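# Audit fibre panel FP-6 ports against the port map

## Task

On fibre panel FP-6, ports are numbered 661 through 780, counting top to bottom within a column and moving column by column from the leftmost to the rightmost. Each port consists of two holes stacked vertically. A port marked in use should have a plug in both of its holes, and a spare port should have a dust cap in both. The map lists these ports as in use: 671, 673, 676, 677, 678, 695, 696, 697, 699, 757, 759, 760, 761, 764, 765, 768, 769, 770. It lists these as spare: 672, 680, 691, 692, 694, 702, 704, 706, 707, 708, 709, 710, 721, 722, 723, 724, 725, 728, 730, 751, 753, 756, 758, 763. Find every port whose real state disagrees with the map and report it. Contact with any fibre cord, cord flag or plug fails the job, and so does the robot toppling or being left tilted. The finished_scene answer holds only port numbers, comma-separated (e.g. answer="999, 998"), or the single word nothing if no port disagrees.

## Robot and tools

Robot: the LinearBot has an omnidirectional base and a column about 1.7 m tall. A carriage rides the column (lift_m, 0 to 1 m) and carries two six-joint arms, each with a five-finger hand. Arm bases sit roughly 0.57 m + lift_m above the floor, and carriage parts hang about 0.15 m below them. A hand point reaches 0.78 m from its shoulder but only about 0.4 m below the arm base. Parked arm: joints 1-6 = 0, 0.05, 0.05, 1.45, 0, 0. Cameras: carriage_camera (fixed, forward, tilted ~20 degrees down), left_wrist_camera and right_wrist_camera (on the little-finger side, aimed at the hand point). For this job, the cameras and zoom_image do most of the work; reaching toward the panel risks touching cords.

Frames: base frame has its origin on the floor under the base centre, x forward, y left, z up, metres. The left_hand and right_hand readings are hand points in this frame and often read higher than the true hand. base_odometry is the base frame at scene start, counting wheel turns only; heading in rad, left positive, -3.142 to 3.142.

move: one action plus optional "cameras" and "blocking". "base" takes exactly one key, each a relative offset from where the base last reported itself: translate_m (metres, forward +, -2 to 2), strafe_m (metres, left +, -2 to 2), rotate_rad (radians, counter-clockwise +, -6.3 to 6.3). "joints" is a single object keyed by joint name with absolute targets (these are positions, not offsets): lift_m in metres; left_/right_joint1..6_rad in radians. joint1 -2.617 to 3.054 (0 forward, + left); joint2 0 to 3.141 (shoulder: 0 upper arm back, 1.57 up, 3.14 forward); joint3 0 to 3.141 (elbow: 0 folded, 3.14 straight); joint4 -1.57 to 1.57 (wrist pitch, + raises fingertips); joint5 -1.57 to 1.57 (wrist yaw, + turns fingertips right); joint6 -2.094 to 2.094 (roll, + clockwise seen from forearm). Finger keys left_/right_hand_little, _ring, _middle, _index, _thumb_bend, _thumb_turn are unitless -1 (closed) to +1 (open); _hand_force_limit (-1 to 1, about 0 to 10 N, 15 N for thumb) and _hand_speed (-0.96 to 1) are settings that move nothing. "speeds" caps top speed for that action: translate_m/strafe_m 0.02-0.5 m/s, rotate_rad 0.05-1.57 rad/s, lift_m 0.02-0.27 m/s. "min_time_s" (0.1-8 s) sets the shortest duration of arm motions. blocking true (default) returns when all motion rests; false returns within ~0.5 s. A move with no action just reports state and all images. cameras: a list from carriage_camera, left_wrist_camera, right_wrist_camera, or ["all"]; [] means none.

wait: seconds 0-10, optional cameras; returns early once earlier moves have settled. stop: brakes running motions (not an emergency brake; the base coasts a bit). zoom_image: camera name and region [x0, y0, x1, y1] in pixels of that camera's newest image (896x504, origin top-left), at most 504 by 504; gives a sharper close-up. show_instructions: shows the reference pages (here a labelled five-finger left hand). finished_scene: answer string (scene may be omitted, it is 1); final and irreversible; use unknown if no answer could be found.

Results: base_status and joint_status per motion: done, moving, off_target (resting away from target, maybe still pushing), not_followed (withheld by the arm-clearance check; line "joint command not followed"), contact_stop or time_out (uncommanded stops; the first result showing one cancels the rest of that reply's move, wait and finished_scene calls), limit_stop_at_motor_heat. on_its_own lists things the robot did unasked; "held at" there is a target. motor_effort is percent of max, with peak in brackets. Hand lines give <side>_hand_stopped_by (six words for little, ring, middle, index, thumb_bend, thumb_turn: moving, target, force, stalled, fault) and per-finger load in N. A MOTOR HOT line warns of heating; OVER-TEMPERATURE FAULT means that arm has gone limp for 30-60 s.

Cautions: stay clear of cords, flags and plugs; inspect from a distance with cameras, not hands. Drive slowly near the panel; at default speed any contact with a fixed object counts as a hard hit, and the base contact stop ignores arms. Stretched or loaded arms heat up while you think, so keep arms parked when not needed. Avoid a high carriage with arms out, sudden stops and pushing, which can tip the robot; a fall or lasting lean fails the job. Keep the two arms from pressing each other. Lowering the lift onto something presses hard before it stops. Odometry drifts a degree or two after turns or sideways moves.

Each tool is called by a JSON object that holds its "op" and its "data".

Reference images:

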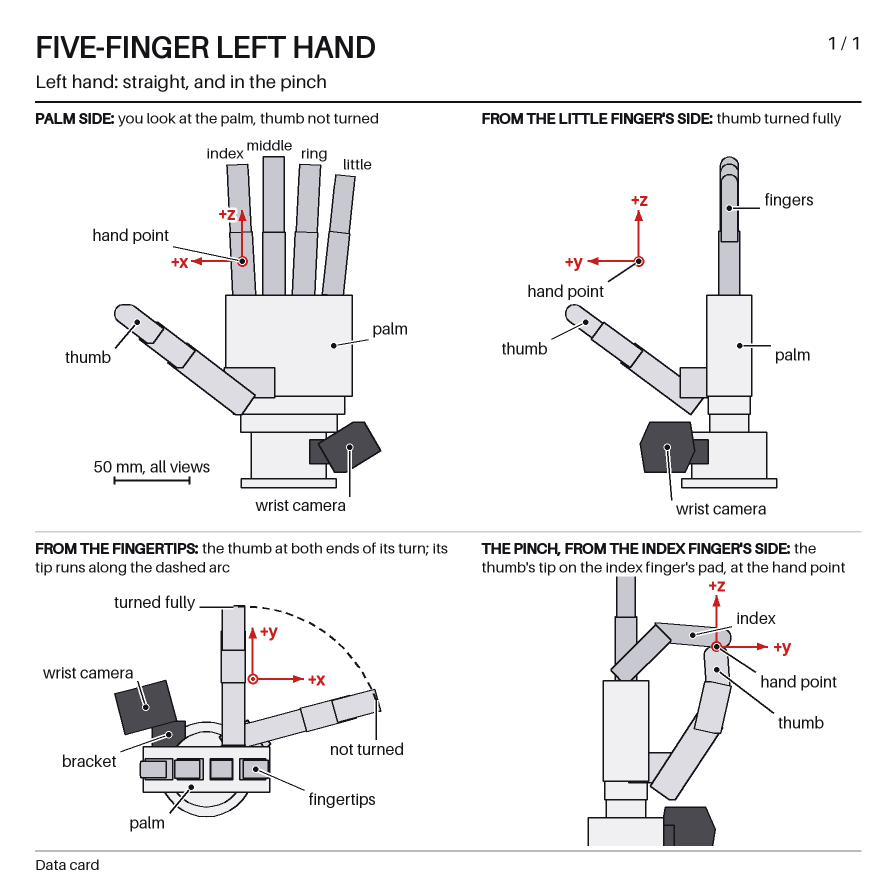

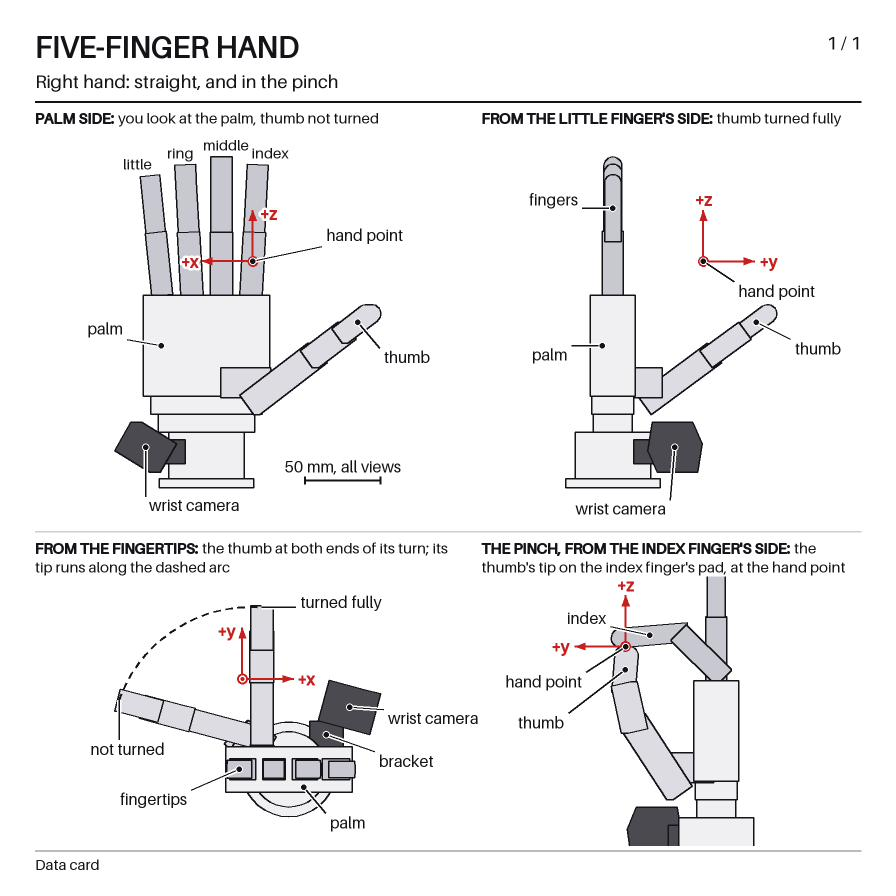

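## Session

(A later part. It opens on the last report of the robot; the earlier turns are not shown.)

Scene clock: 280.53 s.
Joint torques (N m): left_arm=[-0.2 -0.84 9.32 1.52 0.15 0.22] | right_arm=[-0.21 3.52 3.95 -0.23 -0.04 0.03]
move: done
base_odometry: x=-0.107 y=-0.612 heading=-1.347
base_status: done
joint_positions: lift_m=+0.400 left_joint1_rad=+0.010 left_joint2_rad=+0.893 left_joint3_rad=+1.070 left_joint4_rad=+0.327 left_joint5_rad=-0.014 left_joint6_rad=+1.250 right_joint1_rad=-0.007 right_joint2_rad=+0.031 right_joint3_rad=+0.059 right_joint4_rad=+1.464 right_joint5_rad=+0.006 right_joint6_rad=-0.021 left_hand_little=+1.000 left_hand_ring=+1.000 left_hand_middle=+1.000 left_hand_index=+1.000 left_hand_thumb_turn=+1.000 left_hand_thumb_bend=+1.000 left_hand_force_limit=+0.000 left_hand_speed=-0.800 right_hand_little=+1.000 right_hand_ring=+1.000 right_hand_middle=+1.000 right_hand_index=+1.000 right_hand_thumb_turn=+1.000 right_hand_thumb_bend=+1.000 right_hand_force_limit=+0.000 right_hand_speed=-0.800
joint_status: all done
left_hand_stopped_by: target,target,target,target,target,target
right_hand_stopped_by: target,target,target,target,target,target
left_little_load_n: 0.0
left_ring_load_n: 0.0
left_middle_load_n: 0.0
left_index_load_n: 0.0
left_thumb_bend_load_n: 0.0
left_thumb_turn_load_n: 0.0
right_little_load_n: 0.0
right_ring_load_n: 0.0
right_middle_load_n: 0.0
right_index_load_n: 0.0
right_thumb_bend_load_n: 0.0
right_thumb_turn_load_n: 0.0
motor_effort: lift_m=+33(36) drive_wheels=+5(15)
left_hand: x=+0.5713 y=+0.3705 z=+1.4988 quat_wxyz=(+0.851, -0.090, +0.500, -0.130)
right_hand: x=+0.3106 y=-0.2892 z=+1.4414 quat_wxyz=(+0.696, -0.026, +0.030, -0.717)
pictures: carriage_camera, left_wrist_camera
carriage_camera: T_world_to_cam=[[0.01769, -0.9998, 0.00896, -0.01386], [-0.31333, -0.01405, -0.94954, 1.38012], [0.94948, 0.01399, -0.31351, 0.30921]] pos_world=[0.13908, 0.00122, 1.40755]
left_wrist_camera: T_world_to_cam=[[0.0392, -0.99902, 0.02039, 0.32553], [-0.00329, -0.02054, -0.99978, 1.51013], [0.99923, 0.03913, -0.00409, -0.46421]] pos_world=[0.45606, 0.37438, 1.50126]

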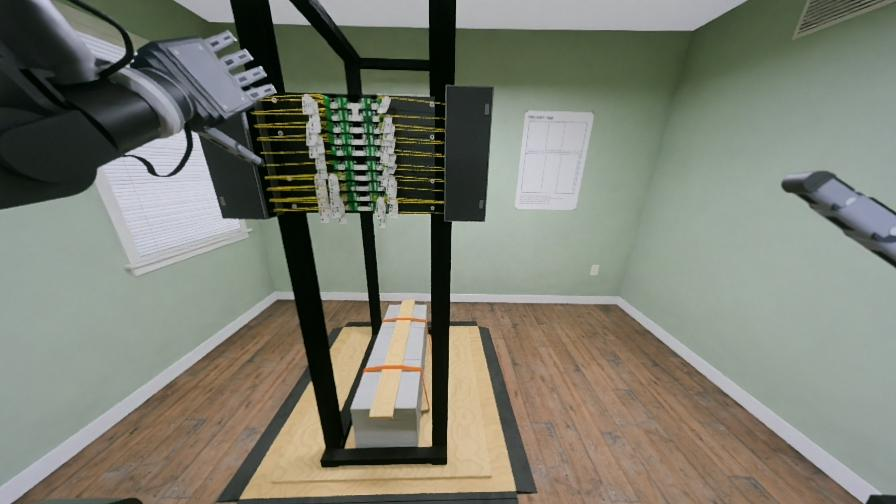

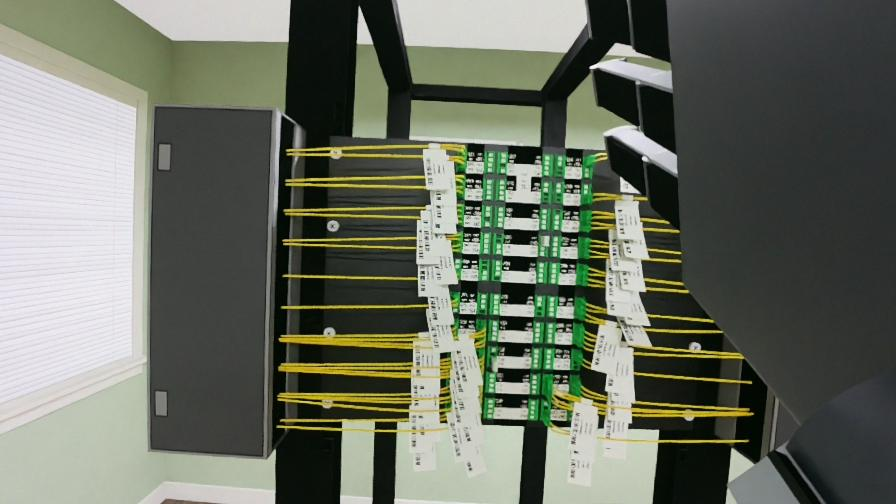

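{"op": "move", "data": {"base": {"strafe_m": -0.126}, "joints": {"lift_m": 0.365}, "speeds": {"strafe_m": 0.1}}}

{"op": "move", "data": {"base": {"translate_m": 0.12}, "speeds": {"translate_m": 0.08}, "cameras": ["left_wrist_camera", "carriage_camera"]}}

Scene clock: 344.20 s.
Joint torques (N m): left_arm=[-0.16 -1.28 8.13 1.68 0.09 0.21] | right_arm=[-0.01 3.56 3.92 -0.17 -0.04 0.03]
move: done
base_odometry: x=-0.230 y=-0.640 heading=-1.347
base_status: done
joint_positions: lift_m=+0.365 left_joint1_rad=+0.010 left_joint2_rad=+0.897 left_joint3_rad=+1.083 left_joint4_rad=+0.312 left_joint5_rad=-0.011 left_joint6_rad=+1.252 right_joint1_rad=-0.007 right_joint2_rad=+0.031 right_joint3_rad=+0.059 right_joint4_rad=+1.465 right_joint5_rad=+0.006 right_joint6_rad=-0.021 left_hand_little=+1.000 left_hand_ring=+1.000 left_hand_middle=+1.000 left_hand_index=+1.000 left_hand_thumb_turn=+1.000 left_hand_thumb_bend=+1.000 left_hand_force_limit=+0.000 left_hand_speed=-0.800 right_hand_little=+1.000 right_hand_ring=+1.000 right_hand_middle=+1.000 right_hand_index=+1.000 right_hand_thumb_turn=+1.000 right_hand_thumb_bend=+1.000 right_hand_force_limit=+0.000 right_hand_speed=-0.800
joint_status: all done
left_hand_stopped_by: target,target,target,target,target,target
right_hand_stopped_by: target,target,target,target,target,target
left_little_load_n: 0.0
left_ring_load_n: -0.5
left_middle_load_n: 0.0
left_index_load_n: 0.0
left_thumb_bend_load_n: 0.0
left_thumb_turn_load_n: 0.0
right_little_load_n: 0.0
right_ring_load_n: 0.0
right_middle_load_n: 0.0
right_index_load_n: 0.0
right_thumb_bend_load_n: 0.0
right_thumb_turn_load_n: -0.5
motor_effort: lift_m=+31(35) drive_wheels=+4(15)
left_hand: x=+0.5717 y=+0.3700 z=+1.4652 quat_wxyz=(+0.850, -0.088, +0.503, -0.130)
right_hand: x=+0.3105 y=-0.2892 z=+1.4064 quat_wxyz=(+0.696, -0.026, +0.030, -0.717)
pictures: none

Scene clock: 346.43 s.
Joint torques (N m): left_arm=[-0.2 -1.06 8.14 1.64 0.1 0.21] | right_arm=[-0.14 3.58 3.84 -0.27 -0.04 0.03]
move: done
base_odometry: x=-0.204 y=-0.757 heading=-1.348
base_status: done
joint_positions: lift_m=+0.365 left_joint1_rad=+0.010 left_joint2_rad=+0.897 left_joint3_rad=+1.083 left_joint4_rad=+0.314 left_joint5_rad=-0.011 left_joint6_rad=+1.252 right_joint1_rad=-0.007 right_joint2_rad=+0.031 right_joint3_rad=+0.059 right_joint4_rad=+1.466 right_joint5_rad=+0.006 right_joint6_rad=-0.021 left_hand_little=+1.000 left_hand_ring=+1.000 left_hand_middle=+1.000 left_hand_index=+1.000 left_hand_thumb_turn=+1.000 left_hand_thumb_bend=+1.000 left_hand_force_limit=+0.000 left_hand_speed=-0.800 right_hand_little=+1.000 right_hand_ring=+1.000 right_hand_middle=+1.000 right_hand_index=+1.000 right_hand_thumb_turn=+1.000 right_hand_thumb_bend=+1.000 right_hand_force_limit=+0.000 right_hand_speed=-0.800
joint_status: not commanded
left_hand_stopped_by: target,target,target,target,target,target
right_hand_stopped_by: target,target,target,target,target,target
left_little_load_n: 0.0
left_ring_load_n: 0.0
left_middle_load_n: 0.0
left_index_load_n: 0.0
left_thumb_bend_load_n: 0.0
left_thumb_turn_load_n: 0.0
right_little_load_n: 0.0
right_ring_load_n: 0.0
right_middle_load_n: 0.0
right_index_load_n: 0.0
right_thumb_bend_load_n: 0.0
right_thumb_turn_load_n: 0.0
motor_effort: lift_m=+32(36) drive_wheels=+9(15)
left_hand: x=+0.5717 y=+0.3700 z=+1.4655 quat_wxyz=(+0.850, -0.088, +0.502, -0.130)
right_hand: x=+0.3102 y=-0.2892 z=+1.4065 quat_wxyz=(+0.696, -0.025, +0.029, -0.717)
pictures: carriage_camera, left_wrist_camera
carriage_camera: T_world_to_cam=[[0.01769, -0.9998, 0.00896, -0.01354], [-0.31333, -0.01405, -0.94954, 1.34689], [0.94948, 0.01399, -0.31351, 0.29824]] pos_world=[0.13908, 0.00122, 1.37255]
left_wrist_camera: T_world_to_cam=[[0.03737, -0.99915, 0.01753, 0.33096], [-0.00753, -0.01782, -0.99981, 1.47831], [0.99927, 0.03723, -0.00819, -0.45804]] pos_world=[0.45647, 0.37408, 1.46848]

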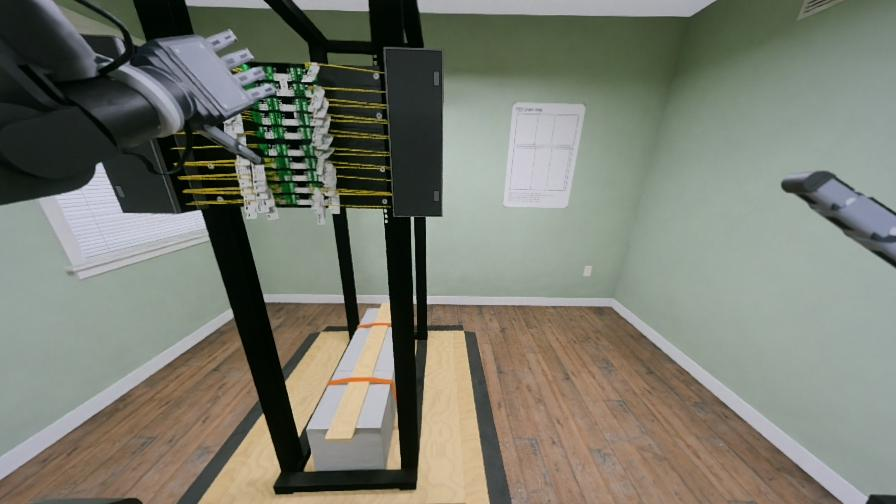

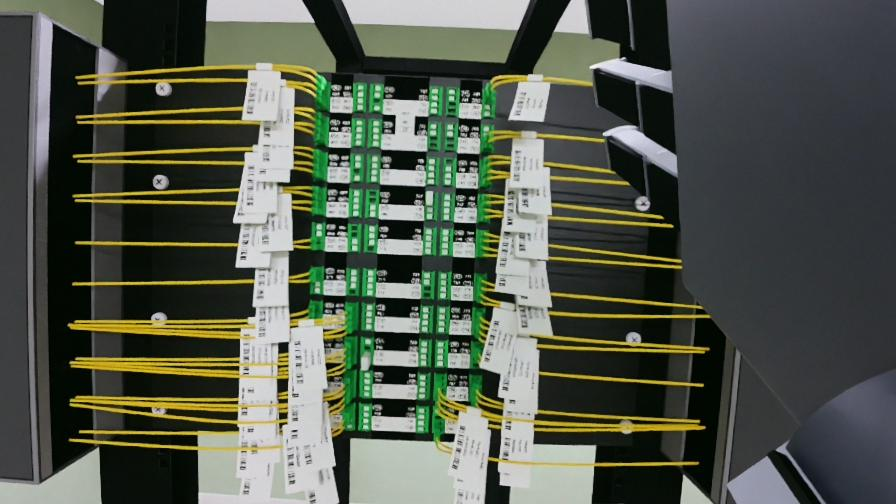

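{"op": "zoom_image", "data": {"camera": "left_wrist_camera", "region": [310, 65, 500, 165]}}

{"op": "zoom_image", "data": {"camera": "left_wrist_camera", "region": [310, 145, 500, 255]}}

{"op": "zoom_image", "data": {"camera": "left_wrist_camera", "region": [300, 250, 500, 350]}}

{"op": "zoom_image", "data": {"camera": "left_wrist_camera", "region": [300, 335, 500, 445]}}

Scaled by 2.653 from the camera's image (finer frame: 1280x720).

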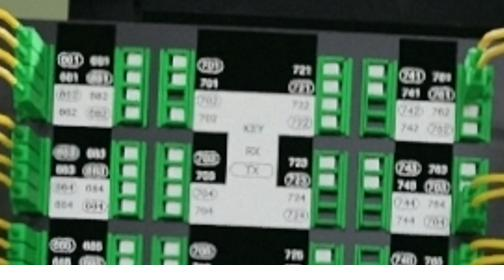

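Scaled by 2.653 from the camera's image (finer frame: 1280x720).

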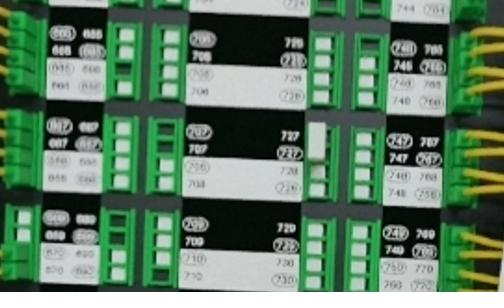

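Scaled by 2.520 from the camera's image (finer frame: 1280x720).

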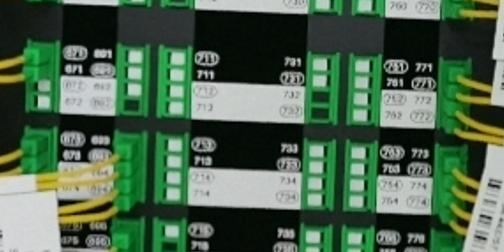

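Scaled by 2.520 from the camera's image (finer frame: 1280x720).

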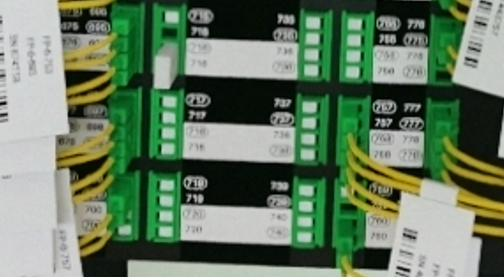

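{"op": "move", "data": {"base": {"translate_m": 0.1}, "joints": {"lift_m": 0.42}, "speeds": {"translate_m": 0.06}, "cameras": ["left_wrist_camera"]}}

{"op": "zoom_image", "data": {"camera": "left_wrist_camera", "region": [260, 100, 520, 250]}}

{"op": "zoom_image", "data": {"camera": "left_wrist_camera", "region": [260, 250, 520, 400]}}

Scene clock: 384.83 s.
Joint torques (N m): left_arm=[-0.18 -1.29 7.88 1.62 0.1 0.21] | right_arm=[-0.17 3.67 3.95 -0.2 -0.04 0.03]
move: done
base_odometry: x=-0.182 y=-0.855 heading=-1.349
base_status: done
joint_positions: lift_m=+0.420 left_joint1_rad=+0.010 left_joint2_rad=+0.897 left_joint3_rad=+1.086 left_joint4_rad=+0.316 left_joint5_rad=-0.011 left_joint6_rad=+1.252 right_joint1_rad=-0.007 right_joint2_rad=+0.031 right_joint3_rad=+0.059 right_joint4_rad=+1.465 right_joint5_rad=+0.006 right_joint6_rad=-0.021 left_hand_little=+1.000 left_hand_ring=+1.000 left_hand_middle=+1.000 left_hand_index=+1.000 left_hand_thumb_turn=+1.000 left_hand_thumb_bend=+1.000 left_hand_force_limit=+0.000 left_hand_speed=-0.800 right_hand_little=+1.000 right_hand_ring=+1.000 right_hand_middle=+1.000 right_hand_index=+1.000 right_hand_thumb_turn=+1.000 right_hand_thumb_bend=+1.000 right_hand_force_limit=+0.000 right_hand_speed=-0.800
joint_status: all done
left_hand_stopped_by: target,target,target,target,target,target
right_hand_stopped_by: target,target,target,target,target,target
left_little_load_n: 0.0
left_ring_load_n: 0.0
left_middle_load_n: 0.0
left_index_load_n: 0.0
left_thumb_bend_load_n: 0.5
left_thumb_turn_load_n: 0.0
right_little_load_n: 0.0
right_ring_load_n: 0.0
right_middle_load_n: 0.0
right_index_load_n: 0.0
right_thumb_bend_load_n: 0.0
right_thumb_turn_load_n: 0.0
motor_effort: lift_m=+36(44) drive_wheels=-7(20)
left_hand: x=+0.5710 y=+0.3700 z=+1.5223 quat_wxyz=(+0.852, -0.088, +0.500, -0.130)
right_hand: x=+0.3103 y=-0.2892 z=+1.4614 quat_wxyz=(+0.696, -0.026, +0.029, -0.717)
left_wrist_camera: T_world_to_cam=[[0.03749, -0.99915, 0.01731, 0.33028], [-0.00264, -0.01743, -0.99984, 1.53225], [0.99929, 0.03744, -0.00329, -0.46443]] pos_world=[0.45576, 0.37408, 1.52476]

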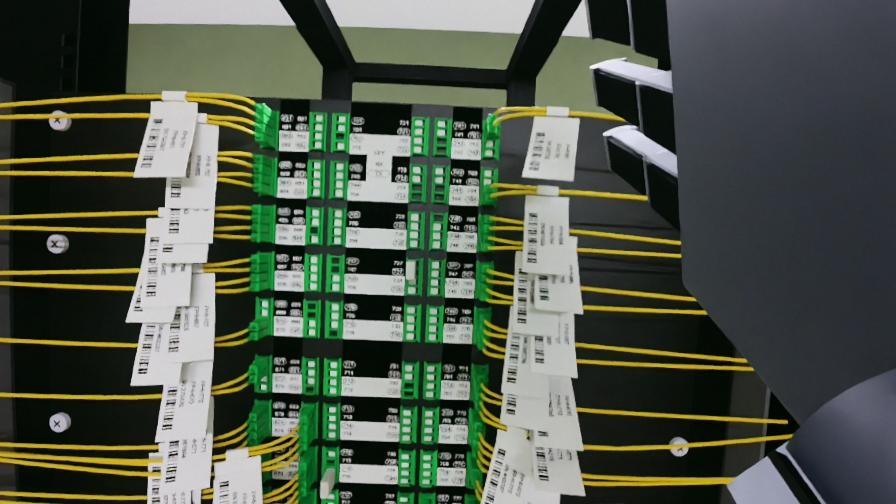

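Scaled by 1.938 from the camera's image (finer frame: 1280x720).

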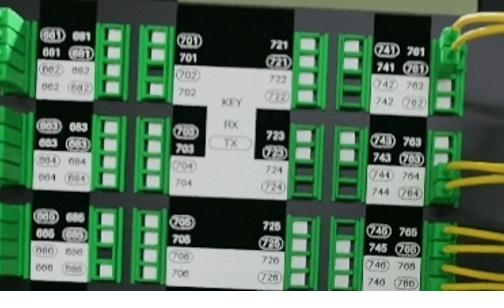

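Scaled by 1.938 from the camera's image (finer frame: 1280x720).

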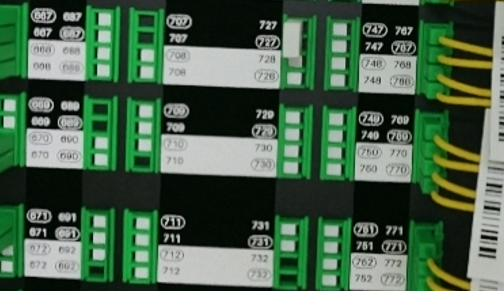

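{"op": "zoom_image", "data": {"camera": "left_wrist_camera", "region": [245, 100, 355, 210]}}

{"op": "zoom_image", "data": {"camera": "left_wrist_camera", "region": [400, 100, 510, 210]}}

{"op": "zoom_image", "data": {"camera": "left_wrist_camera", "region": [245, 195, 355, 305]}}

{"op": "zoom_image", "data": {"camera": "left_wrist_camera", "region": [395, 195, 505, 305]}}

{"op": "zoom_image", "data": {"camera": "left_wrist_camera", "region": [240, 290, 350, 400]}}

{"op": "zoom_image", "data": {"camera": "left_wrist_camera", "region": [390, 290, 500, 400]}}

Scaled by 4.582 from the camera's image (finer frame: 1280x720).

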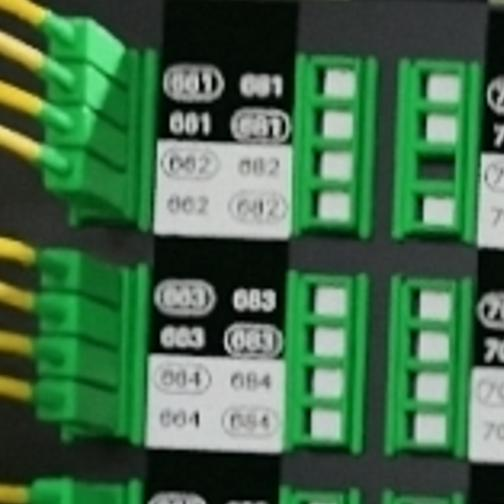

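Scaled by 4.582 from the camera's image (finer frame: 1280x720).

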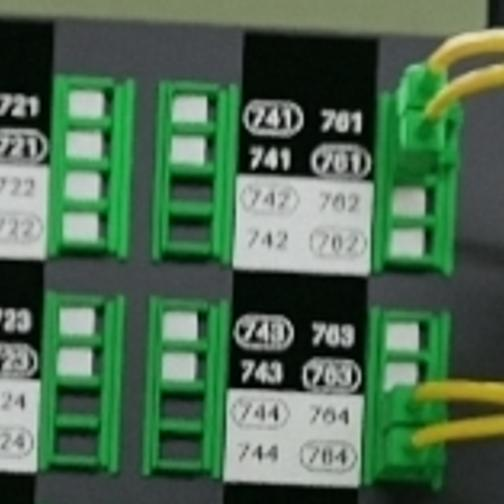

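Scaled by 4.582 from the camera's image (finer frame: 1280x720).

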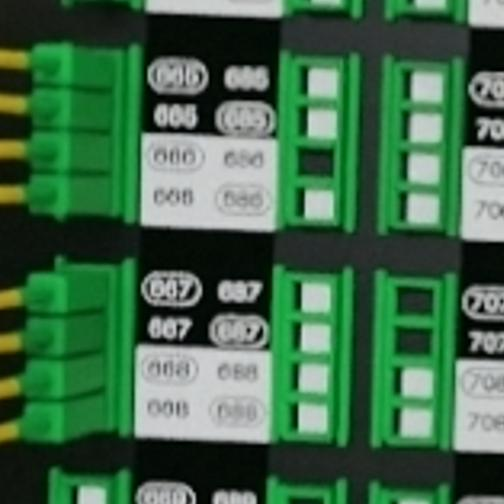

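Scaled by 4.582 from the camera's image (finer frame: 1280x720).

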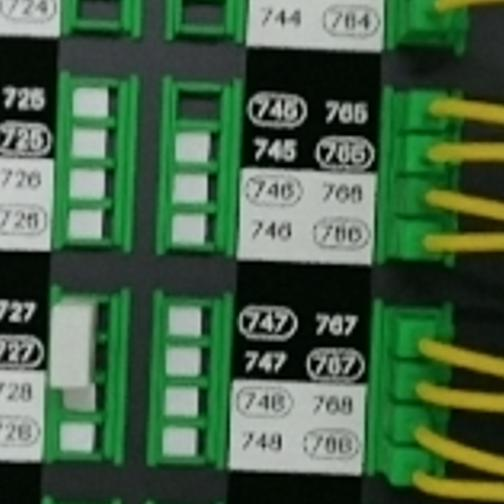

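Scaled by 4.582 from the camera's image (finer frame: 1280x720).

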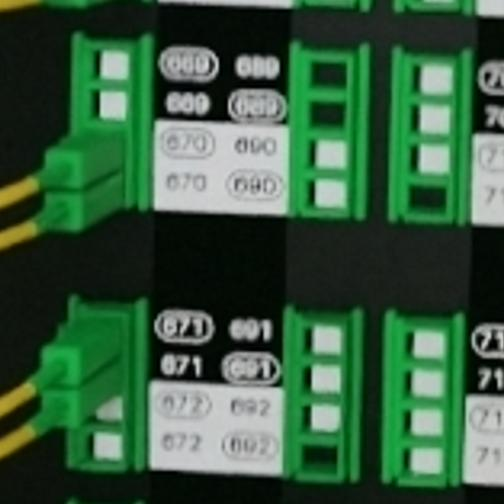

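Scaled by 4.582 from the camera's image (finer frame: 1280x720).

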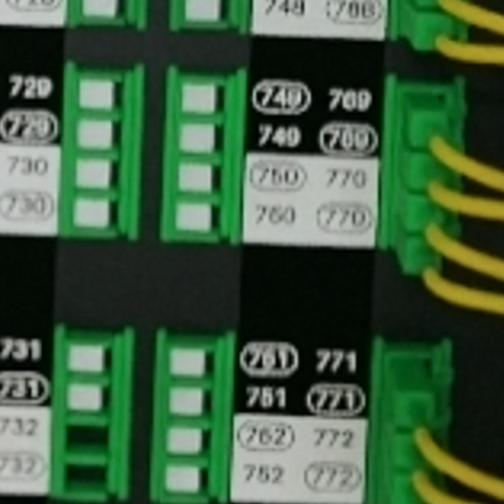

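{"op": "move", "data": {"joints": {"lift_m": 0.3}, "speeds": {"lift_m": 0.1}, "cameras": ["left_wrist_camera"]}}

{"op": "zoom_image", "data": {"camera": "left_wrist_camera", "region": [240, 170, 350, 280]}}

{"op": "zoom_image", "data": {"camera": "left_wrist_camera", "region": [390, 170, 500, 280]}}

{"op": "zoom_image", "data": {"camera": "left_wrist_camera", "region": [240, 270, 350, 380]}}

{"op": "zoom_image", "data": {"camera": "left_wrist_camera", "region": [390, 270, 500, 380]}}

Scene clock: 436.93 s.
Joint torques (N m): left_arm=[-0.2 -1.18 7.87 1.68 0.1 0.21] | right_arm=[-0.13 3.54 4.19 -0.24 -0.04 0.03]
move: done
base_odometry: x=-0.182 y=-0.854 heading=-1.349
base_status: not commanded
joint_positions: lift_m=+0.300 left_joint1_rad=+0.010 left_joint2_rad=+0.897 left_joint3_rad=+1.086 left_joint4_rad=+0.312 left_joint5_rad=-0.011 left_joint6_rad=+1.252 right_joint1_rad=-0.007 right_joint2_rad=+0.031 right_joint3_rad=+0.059 right_joint4_rad=+1.465 right_joint5_rad=+0.006 right_joint6_rad=-0.021 left_hand_little=+1.000 left_hand_ring=+1.000 left_hand_middle=+1.000 left_hand_index=+1.000 left_hand_thumb_turn=+1.000 left_hand_thumb_bend=+1.000 left_hand_force_limit=+0.000 left_hand_speed=-0.800 right_hand_little=+1.000 right_hand_ring=+1.000 right_hand_middle=+1.000 right_hand_index=+1.000 right_hand_thumb_turn=+1.000 right_hand_thumb_bend=+1.000 right_hand_force_limit=+0.000 right_hand_speed=-0.800
joint_status: all done
left_hand_stopped_by: target,target,target,target,target,target
right_hand_stopped_by: target,target,target,target,target,target
left_little_load_n: 0.0
left_ring_load_n: 0.0
left_middle_load_n: 0.0
left_index_load_n: 0.0
left_thumb_bend_load_n: 0.0
left_thumb_turn_load_n: 0.0
right_little_load_n: 0.0
right_ring_load_n: 0.0
right_middle_load_n: 0.0
right_index_load_n: 0.0
right_thumb_bend_load_n: 0.0
right_thumb_turn_load_n: 0.0
motor_effort: lift_m=+33(35) drive_wheels=-7(9)
left_hand: x=+0.5712 y=+0.3700 z=+1.4016 quat_wxyz=(+0.851, -0.088, +0.502, -0.130)
right_hand: x=+0.3103 y=-0.2892 z=+1.3414 quat_wxyz=(+0.696, -0.026, +0.029, -0.717)
left_wrist_camera: T_world_to_cam=[[0.03755, -0.99915, 0.01719, 0.33251], [-0.00604, -0.01743, -0.99983, 1.41341], [0.99928, 0.03744, -0.00669, -0.46025]] pos_world=[0.45597, 0.37408, 1.40437]

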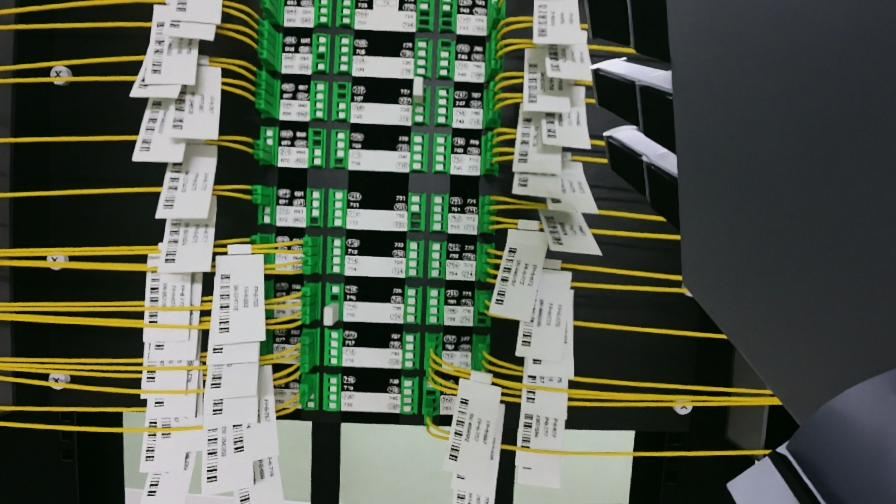

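Scaled by 4.582 from the camera's image (finer frame: 1280x720).

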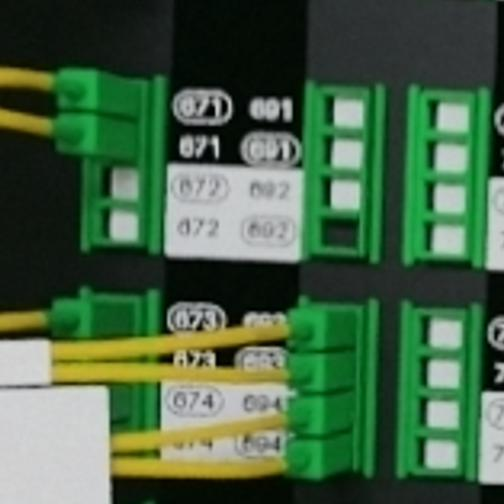

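Scaled by 4.582 from the camera's image (finer frame: 1280x720).

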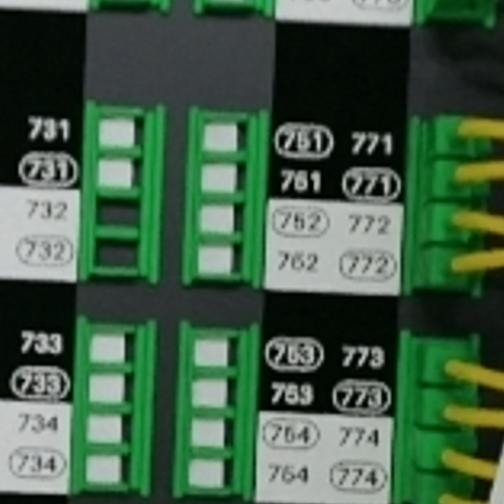

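Scaled by 4.582 from the camera's image (finer frame: 1280x720).

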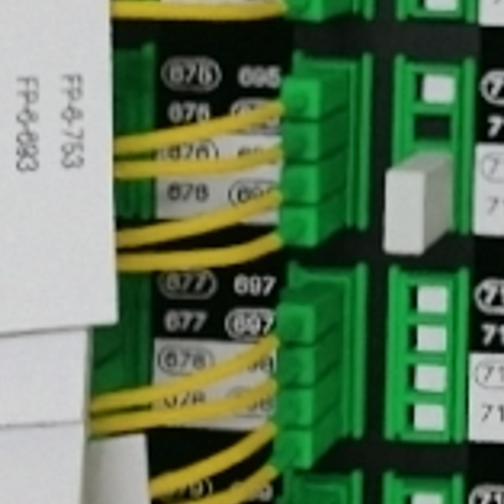

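Scaled by 4.582 from the camera's image (finer frame: 1280x720).

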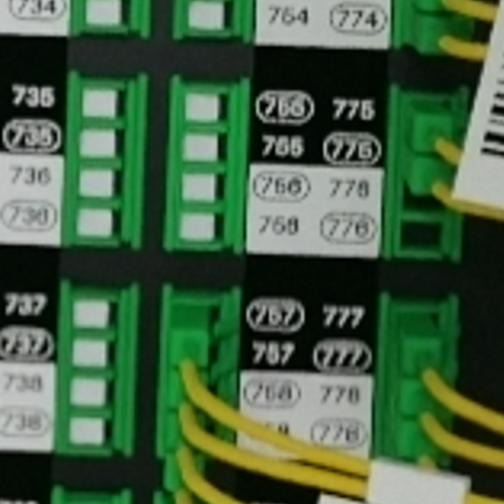

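{"op": "move", "data": {"joints": {"lift_m": 0.2}, "speeds": {"lift_m": 0.1}, "cameras": ["left_wrist_camera"]}}

{"op": "zoom_image", "data": {"camera": "left_wrist_camera", "region": [240, 120, 350, 230]}}

{"op": "zoom_image", "data": {"camera": "left_wrist_camera", "region": [390, 120, 500, 230]}}

{"op": "zoom_image", "data": {"camera": "left_wrist_camera", "region": [240, 200, 350, 310]}}

{"op": "zoom_image", "data": {"camera": "left_wrist_camera", "region": [390, 200, 500, 310]}}

Scene clock: 458.83 s.
Joint torques (N m): left_arm=[-0.2 -1.21 7.94 1.62 0.1 0.21] | right_arm=[-0.14 3.59 3.78 -0.22 -0.04 0.03]
move: done
base_odometry: x=-0.182 y=-0.854 heading=-1.349
base_status: not commanded
joint_positions: lift_m=+0.200 left_joint1_rad=+0.010 left_joint2_rad=+0.897 left_joint3_rad=+1.087 left_joint4_rad=+0.312 left_joint5_rad=-0.011 left_joint6_rad=+1.252 right_joint1_rad=-0.007 right_joint2_rad=+0.031 right_joint3_rad=+0.059 right_joint4_rad=+1.465 right_joint5_rad=+0.006 right_joint6_rad=-0.021 left_hand_little=+1.000 left_hand_ring=+1.000 left_hand_middle=+1.000 left_hand_index=+1.000 left_hand_thumb_turn=+1.000 left_hand_thumb_bend=+1.000 left_hand_force_limit=+0.000 left_hand_speed=-0.800 right_hand_little=+1.000 right_hand_ring=+1.000 right_hand_middle=+1.000 right_hand_index=+1.000 right_hand_thumb_turn=+1.000 right_hand_thumb_bend=+1.000 right_hand_force_limit=+0.000 right_hand_speed=-0.800
joint_status: all done
left_hand_stopped_by: target,target,target,target,target,target
right_hand_stopped_by: target,target,target,target,target,target
left_little_load_n: 0.0
left_ring_load_n: 0.0
left_middle_load_n: 0.0
left_index_load_n: 0.0
left_thumb_bend_load_n: 0.0
left_thumb_turn_load_n: 0.0
right_little_load_n: 0.0
right_ring_load_n: 0.0
right_middle_load_n: 0.0
right_index_load_n: 0.0
right_thumb_bend_load_n: 0.0
right_thumb_turn_load_n: 0.0
motor_effort: lift_m=+33(35) drive_wheels=-6(9)
left_hand: x=+0.5712 y=+0.3700 z=+1.3017 quat_wxyz=(+0.851, -0.088, +0.502, -0.130)
right_hand: x=+0.3103 y=-0.2892 z=+1.2414 quat_wxyz=(+0.696, -0.026, +0.029, -0.717)
left_wrist_camera: T_world_to_cam=[[0.03755, -0.99915, 0.01719, 0.33422], [-0.00604, -0.01743, -0.99983, 1.31352], [0.99928, 0.03744, -0.00669, -0.46092]] pos_world=[0.45597, 0.37408, 1.30447]

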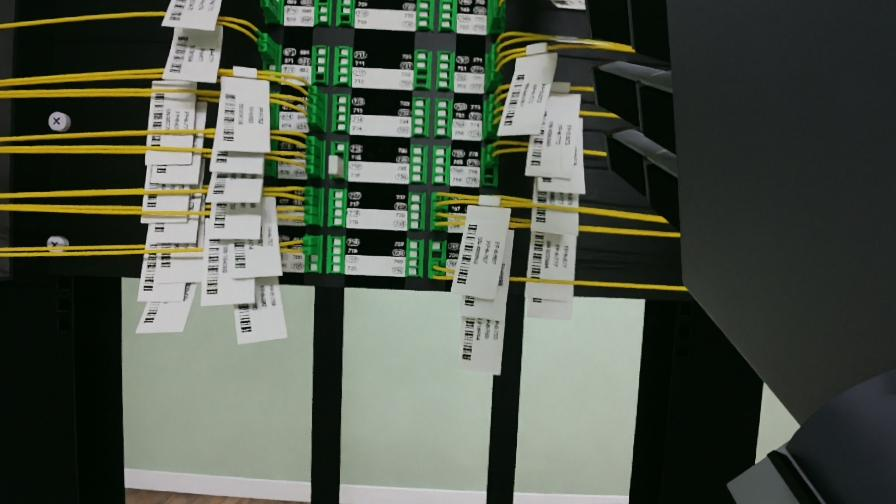

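Scaled by 4.582 from the camera's image (finer frame: 1280x720).

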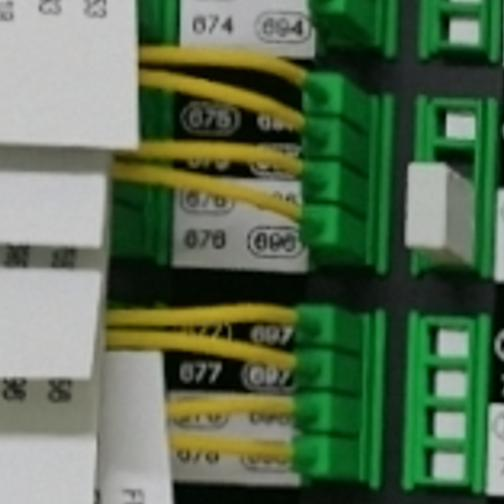

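Scaled by 4.582 from the camera's image (finer frame: 1280x720).

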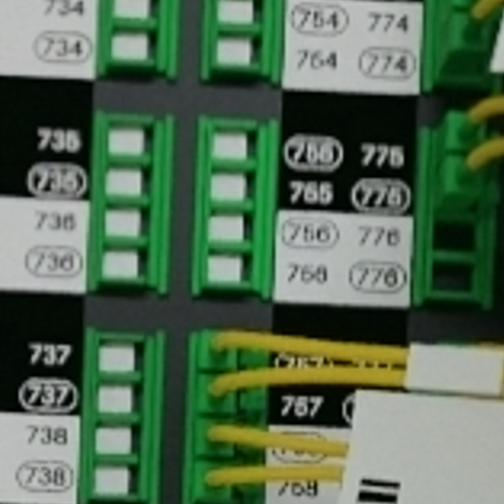

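Scaled by 4.582 from the camera's image (finer frame: 1280x720).

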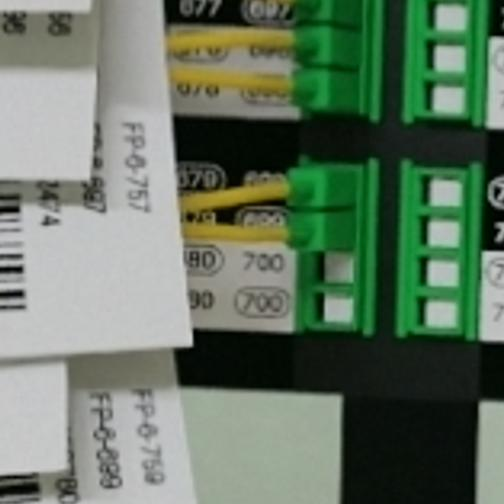

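Scaled by 4.582 from the camera's image (finer frame: 1280x720).

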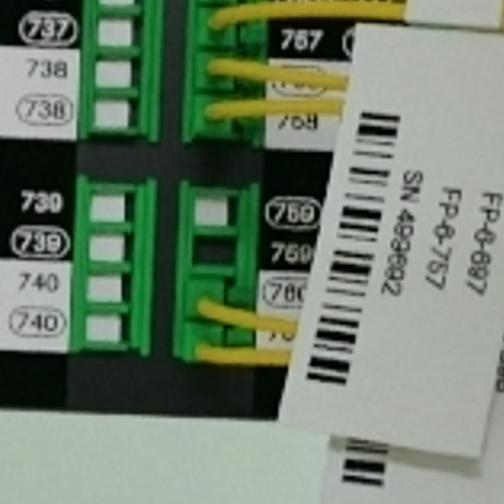

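{"op": "move", "data": {"base": {"translate_m": -0.05}, "joints": {"lift_m": 0.25}, "speeds": {"translate_m": 0.1}}}

{"op": "move", "data": {"base": {"strafe_m": -0.15}, "speeds": {"strafe_m": 0.1}, "cameras": ["left_wrist_camera", "carriage_camera"]}}

{"op": "zoom_image", "data": {"camera": "left_wrist_camera", "region": [60, 100, 220, 240]}}

{"op": "zoom_image", "data": {"camera": "left_wrist_camera", "region": [60, 220, 220, 360]}}

Scene clock: 526.30 s.
Joint torques (N m): left_arm=[-0.2 -1.51 7.84 1.6 0.1 0.21] | right_arm=[-0.13 3.51 3.67 -0.27 -0.04 0.03]
move: done
base_odometry: x=-0.193 y=-0.806 heading=-1.349
base_status: done
joint_positions: lift_m=+0.250 left_joint1_rad=+0.010 left_joint2_rad=+0.900 left_joint3_rad=+1.087 left_joint4_rad=+0.316 left_joint5_rad=-0.010 left_joint6_rad=+1.252 right_joint1_rad=-0.007 right_joint2_rad=+0.031 right_joint3_rad=+0.059 right_joint4_rad=+1.464 right_joint5_rad=+0.006 right_joint6_rad=-0.021 left_hand_little=+1.000 left_hand_ring=+1.000 left_hand_middle=+1.000 left_hand_index=+1.000 left_hand_thumb_turn=+1.000 left_hand_thumb_bend=+1.000 left_hand_force_limit=+0.000 left_hand_speed=-0.800 right_hand_little=+1.000 right_hand_ring=+1.000 right_hand_middle=+1.000 right_hand_index=+1.000 right_hand_thumb_turn=+1.000 right_hand_thumb_bend=+1.000 right_hand_force_limit=+0.000 right_hand_speed=-0.800
joint_status: all done
left_hand_stopped_by: target,target,target,target,target,target
right_hand_stopped_by: target,target,target,target,target,target
left_little_load_n: -0.5
left_ring_load_n: 0.0
left_middle_load_n: 0.0
left_index_load_n: 0.0
left_thumb_bend_load_n: 0.0
left_thumb_turn_load_n: -0.5
right_little_load_n: 0.0
right_ring_load_n: 0.0
right_middle_load_n: 0.0
right_index_load_n: -0.5
right_thumb_bend_load_n: 0.0
right_thumb_turn_load_n: 0.0
motor_effort: lift_m=+33(43) drive_wheels=+6(19)
left_hand: x=+0.5721 y=+0.3699 z=+1.3517 quat_wxyz=(+0.851, -0.088, +0.501, -0.130)
right_hand: x=+0.3107 y=-0.2892 z=+1.2912 quat_wxyz=(+0.696, -0.026, +0.030, -0.717)
pictures: none

Scene clock: 528.57 s.
Joint torques (N m): left_arm=[-0.2 -1.5 8.09 1.65 0.08 0.21] | right_arm=[0.03 3.69 3.9 -0.26 -0.04 0.04]
move: done
base_odometry: x=-0.340 y=-0.839 heading=-1.348
base_status: done
joint_positions: lift_m=+0.250 left_joint1_rad=+0.010 left_joint2_rad=+0.900 left_joint3_rad=+1.087 left_joint4_rad=+0.316 left_joint5_rad=-0.010 left_joint6_rad=+1.252 right_joint1_rad=-0.007 right_joint2_rad=+0.031 right_joint3_rad=+0.059 right_joint4_rad=+1.464 right_joint5_rad=+0.006 right_joint6_rad=-0.021 left_hand_little=+1.000 left_hand_ring=+1.000 left_hand_middle=+1.000 left_hand_index=+1.000 left_hand_thumb_turn=+1.000 left_hand_thumb_bend=+1.000 left_hand_force_limit=+0.000 left_hand_speed=-0.800 right_hand_little=+1.000 right_hand_ring=+1.000 right_hand_middle=+1.000 right_hand_index=+1.000 right_hand_thumb_turn=+1.000 right_hand_thumb_bend=+1.000 right_hand_force_limit=+0.000 right_hand_speed=-0.800
joint_status: not commanded
left_hand_stopped_by: target,target,target,target,target,target
right_hand_stopped_by: target,target,target,target,target,target
left_little_load_n: 0.0
left_ring_load_n: 0.0
left_middle_load_n: 0.0
left_index_load_n: 0.0
left_thumb_bend_load_n: 0.0
left_thumb_turn_load_n: 0.0
right_little_load_n: 0.0
right_ring_load_n: 0.0
right_middle_load_n: 0.0
right_index_load_n: 0.0
right_thumb_bend_load_n: 0.0
right_thumb_turn_load_n: 0.0
motor_effort: lift_m=+34(37) drive_wheels=-2(19)
left_hand: x=+0.5721 y=+0.3698 z=+1.3516 quat_wxyz=(+0.851, -0.087, +0.501, -0.130)
right_hand: x=+0.3107 y=-0.2892 z=+1.2912 quat_wxyz=(+0.696, -0.026, +0.030, -0.717)
pictures: carriage_camera, left_wrist_camera
carriage_camera: T_world_to_cam=[[0.01769, -0.9998, 0.00896, -0.01251], [-0.31333, -0.01405, -0.94954, 1.2375], [0.94948, 0.01399, -0.31351, 0.26212]] pos_world=[0.13908, 0.00122, 1.25735]
left_wrist_camera: T_world_to_cam=[[0.03653, -0.99919, 0.01672, 0.33435], [-0.00527, -0.01692, -0.99984, 1.3628], [0.99932, 0.03644, -0.00588, -0.46221]] pos_world=[0.45687, 0.37399, 1.35427]

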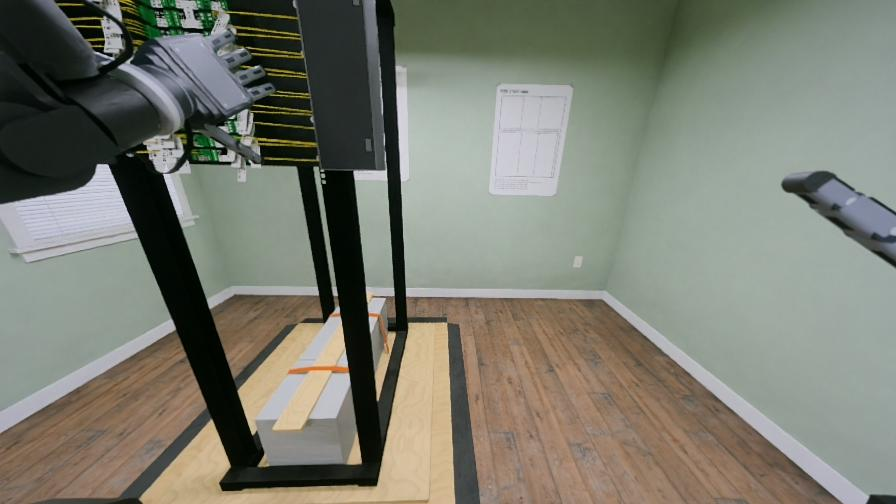

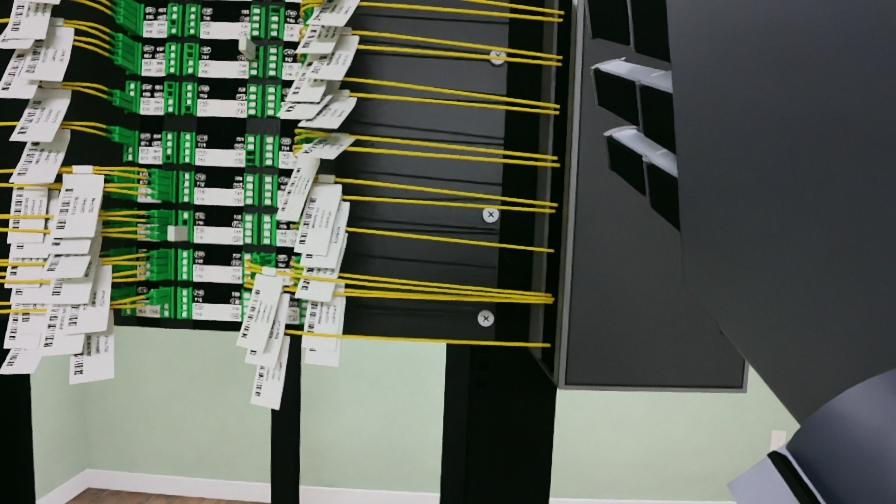

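Scaled by 3.150 from the camera's image (finer frame: 1280x720).

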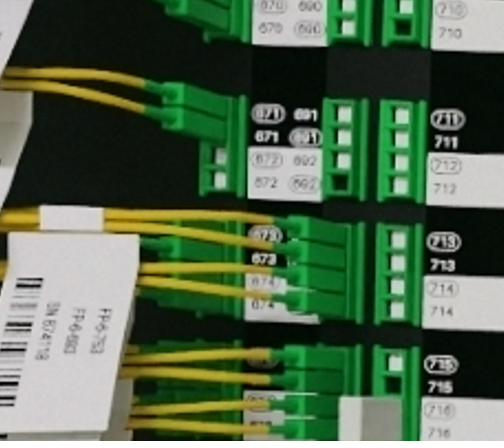

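Scaled by 3.150 from the camera's image (finer frame: 1280x720).

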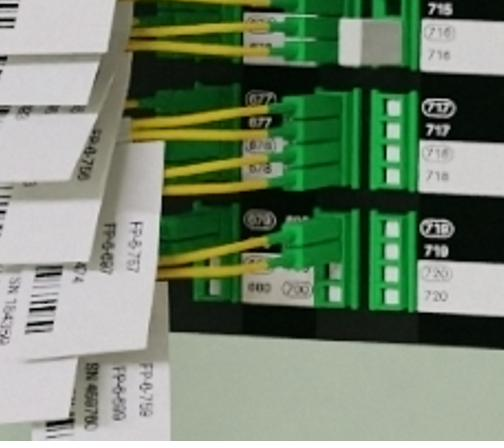

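{"op": "zoom_image", "data": {"camera": "left_wrist_camera", "region": [95, 160, 185, 250]}}

{"op": "zoom_image", "data": {"camera": "left_wrist_camera", "region": [95, 235, 185, 325]}}

{"op": "zoom_image", "data": {"camera": "left_wrist_camera", "region": [95, 80, 185, 170]}}

Scaled by 5.600 from the camera's image (finer frame: 1280x720).

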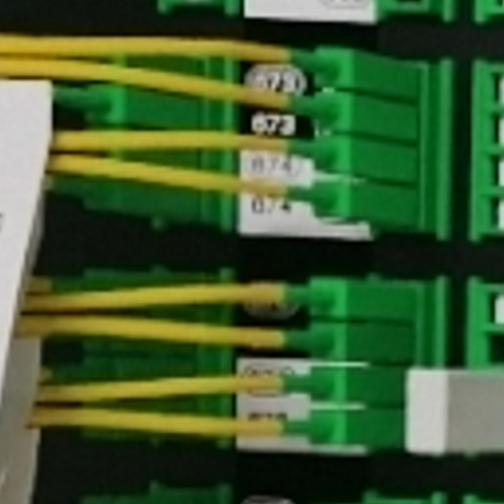

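Scaled by 5.600 from the camera's image (finer frame: 1280x720).

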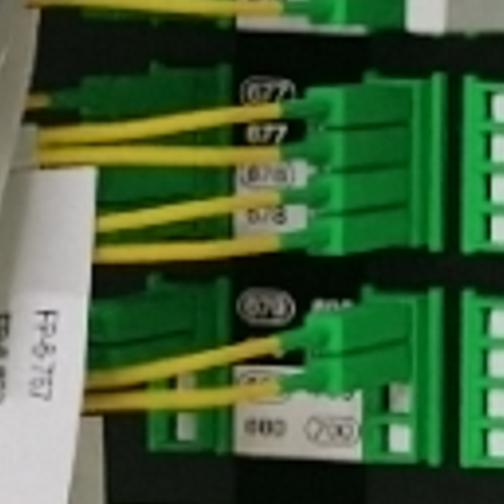

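Scaled by 5.600 from the camera's image (finer frame: 1280x720).

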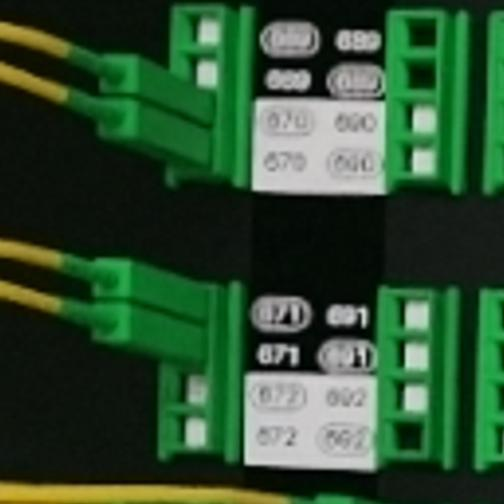

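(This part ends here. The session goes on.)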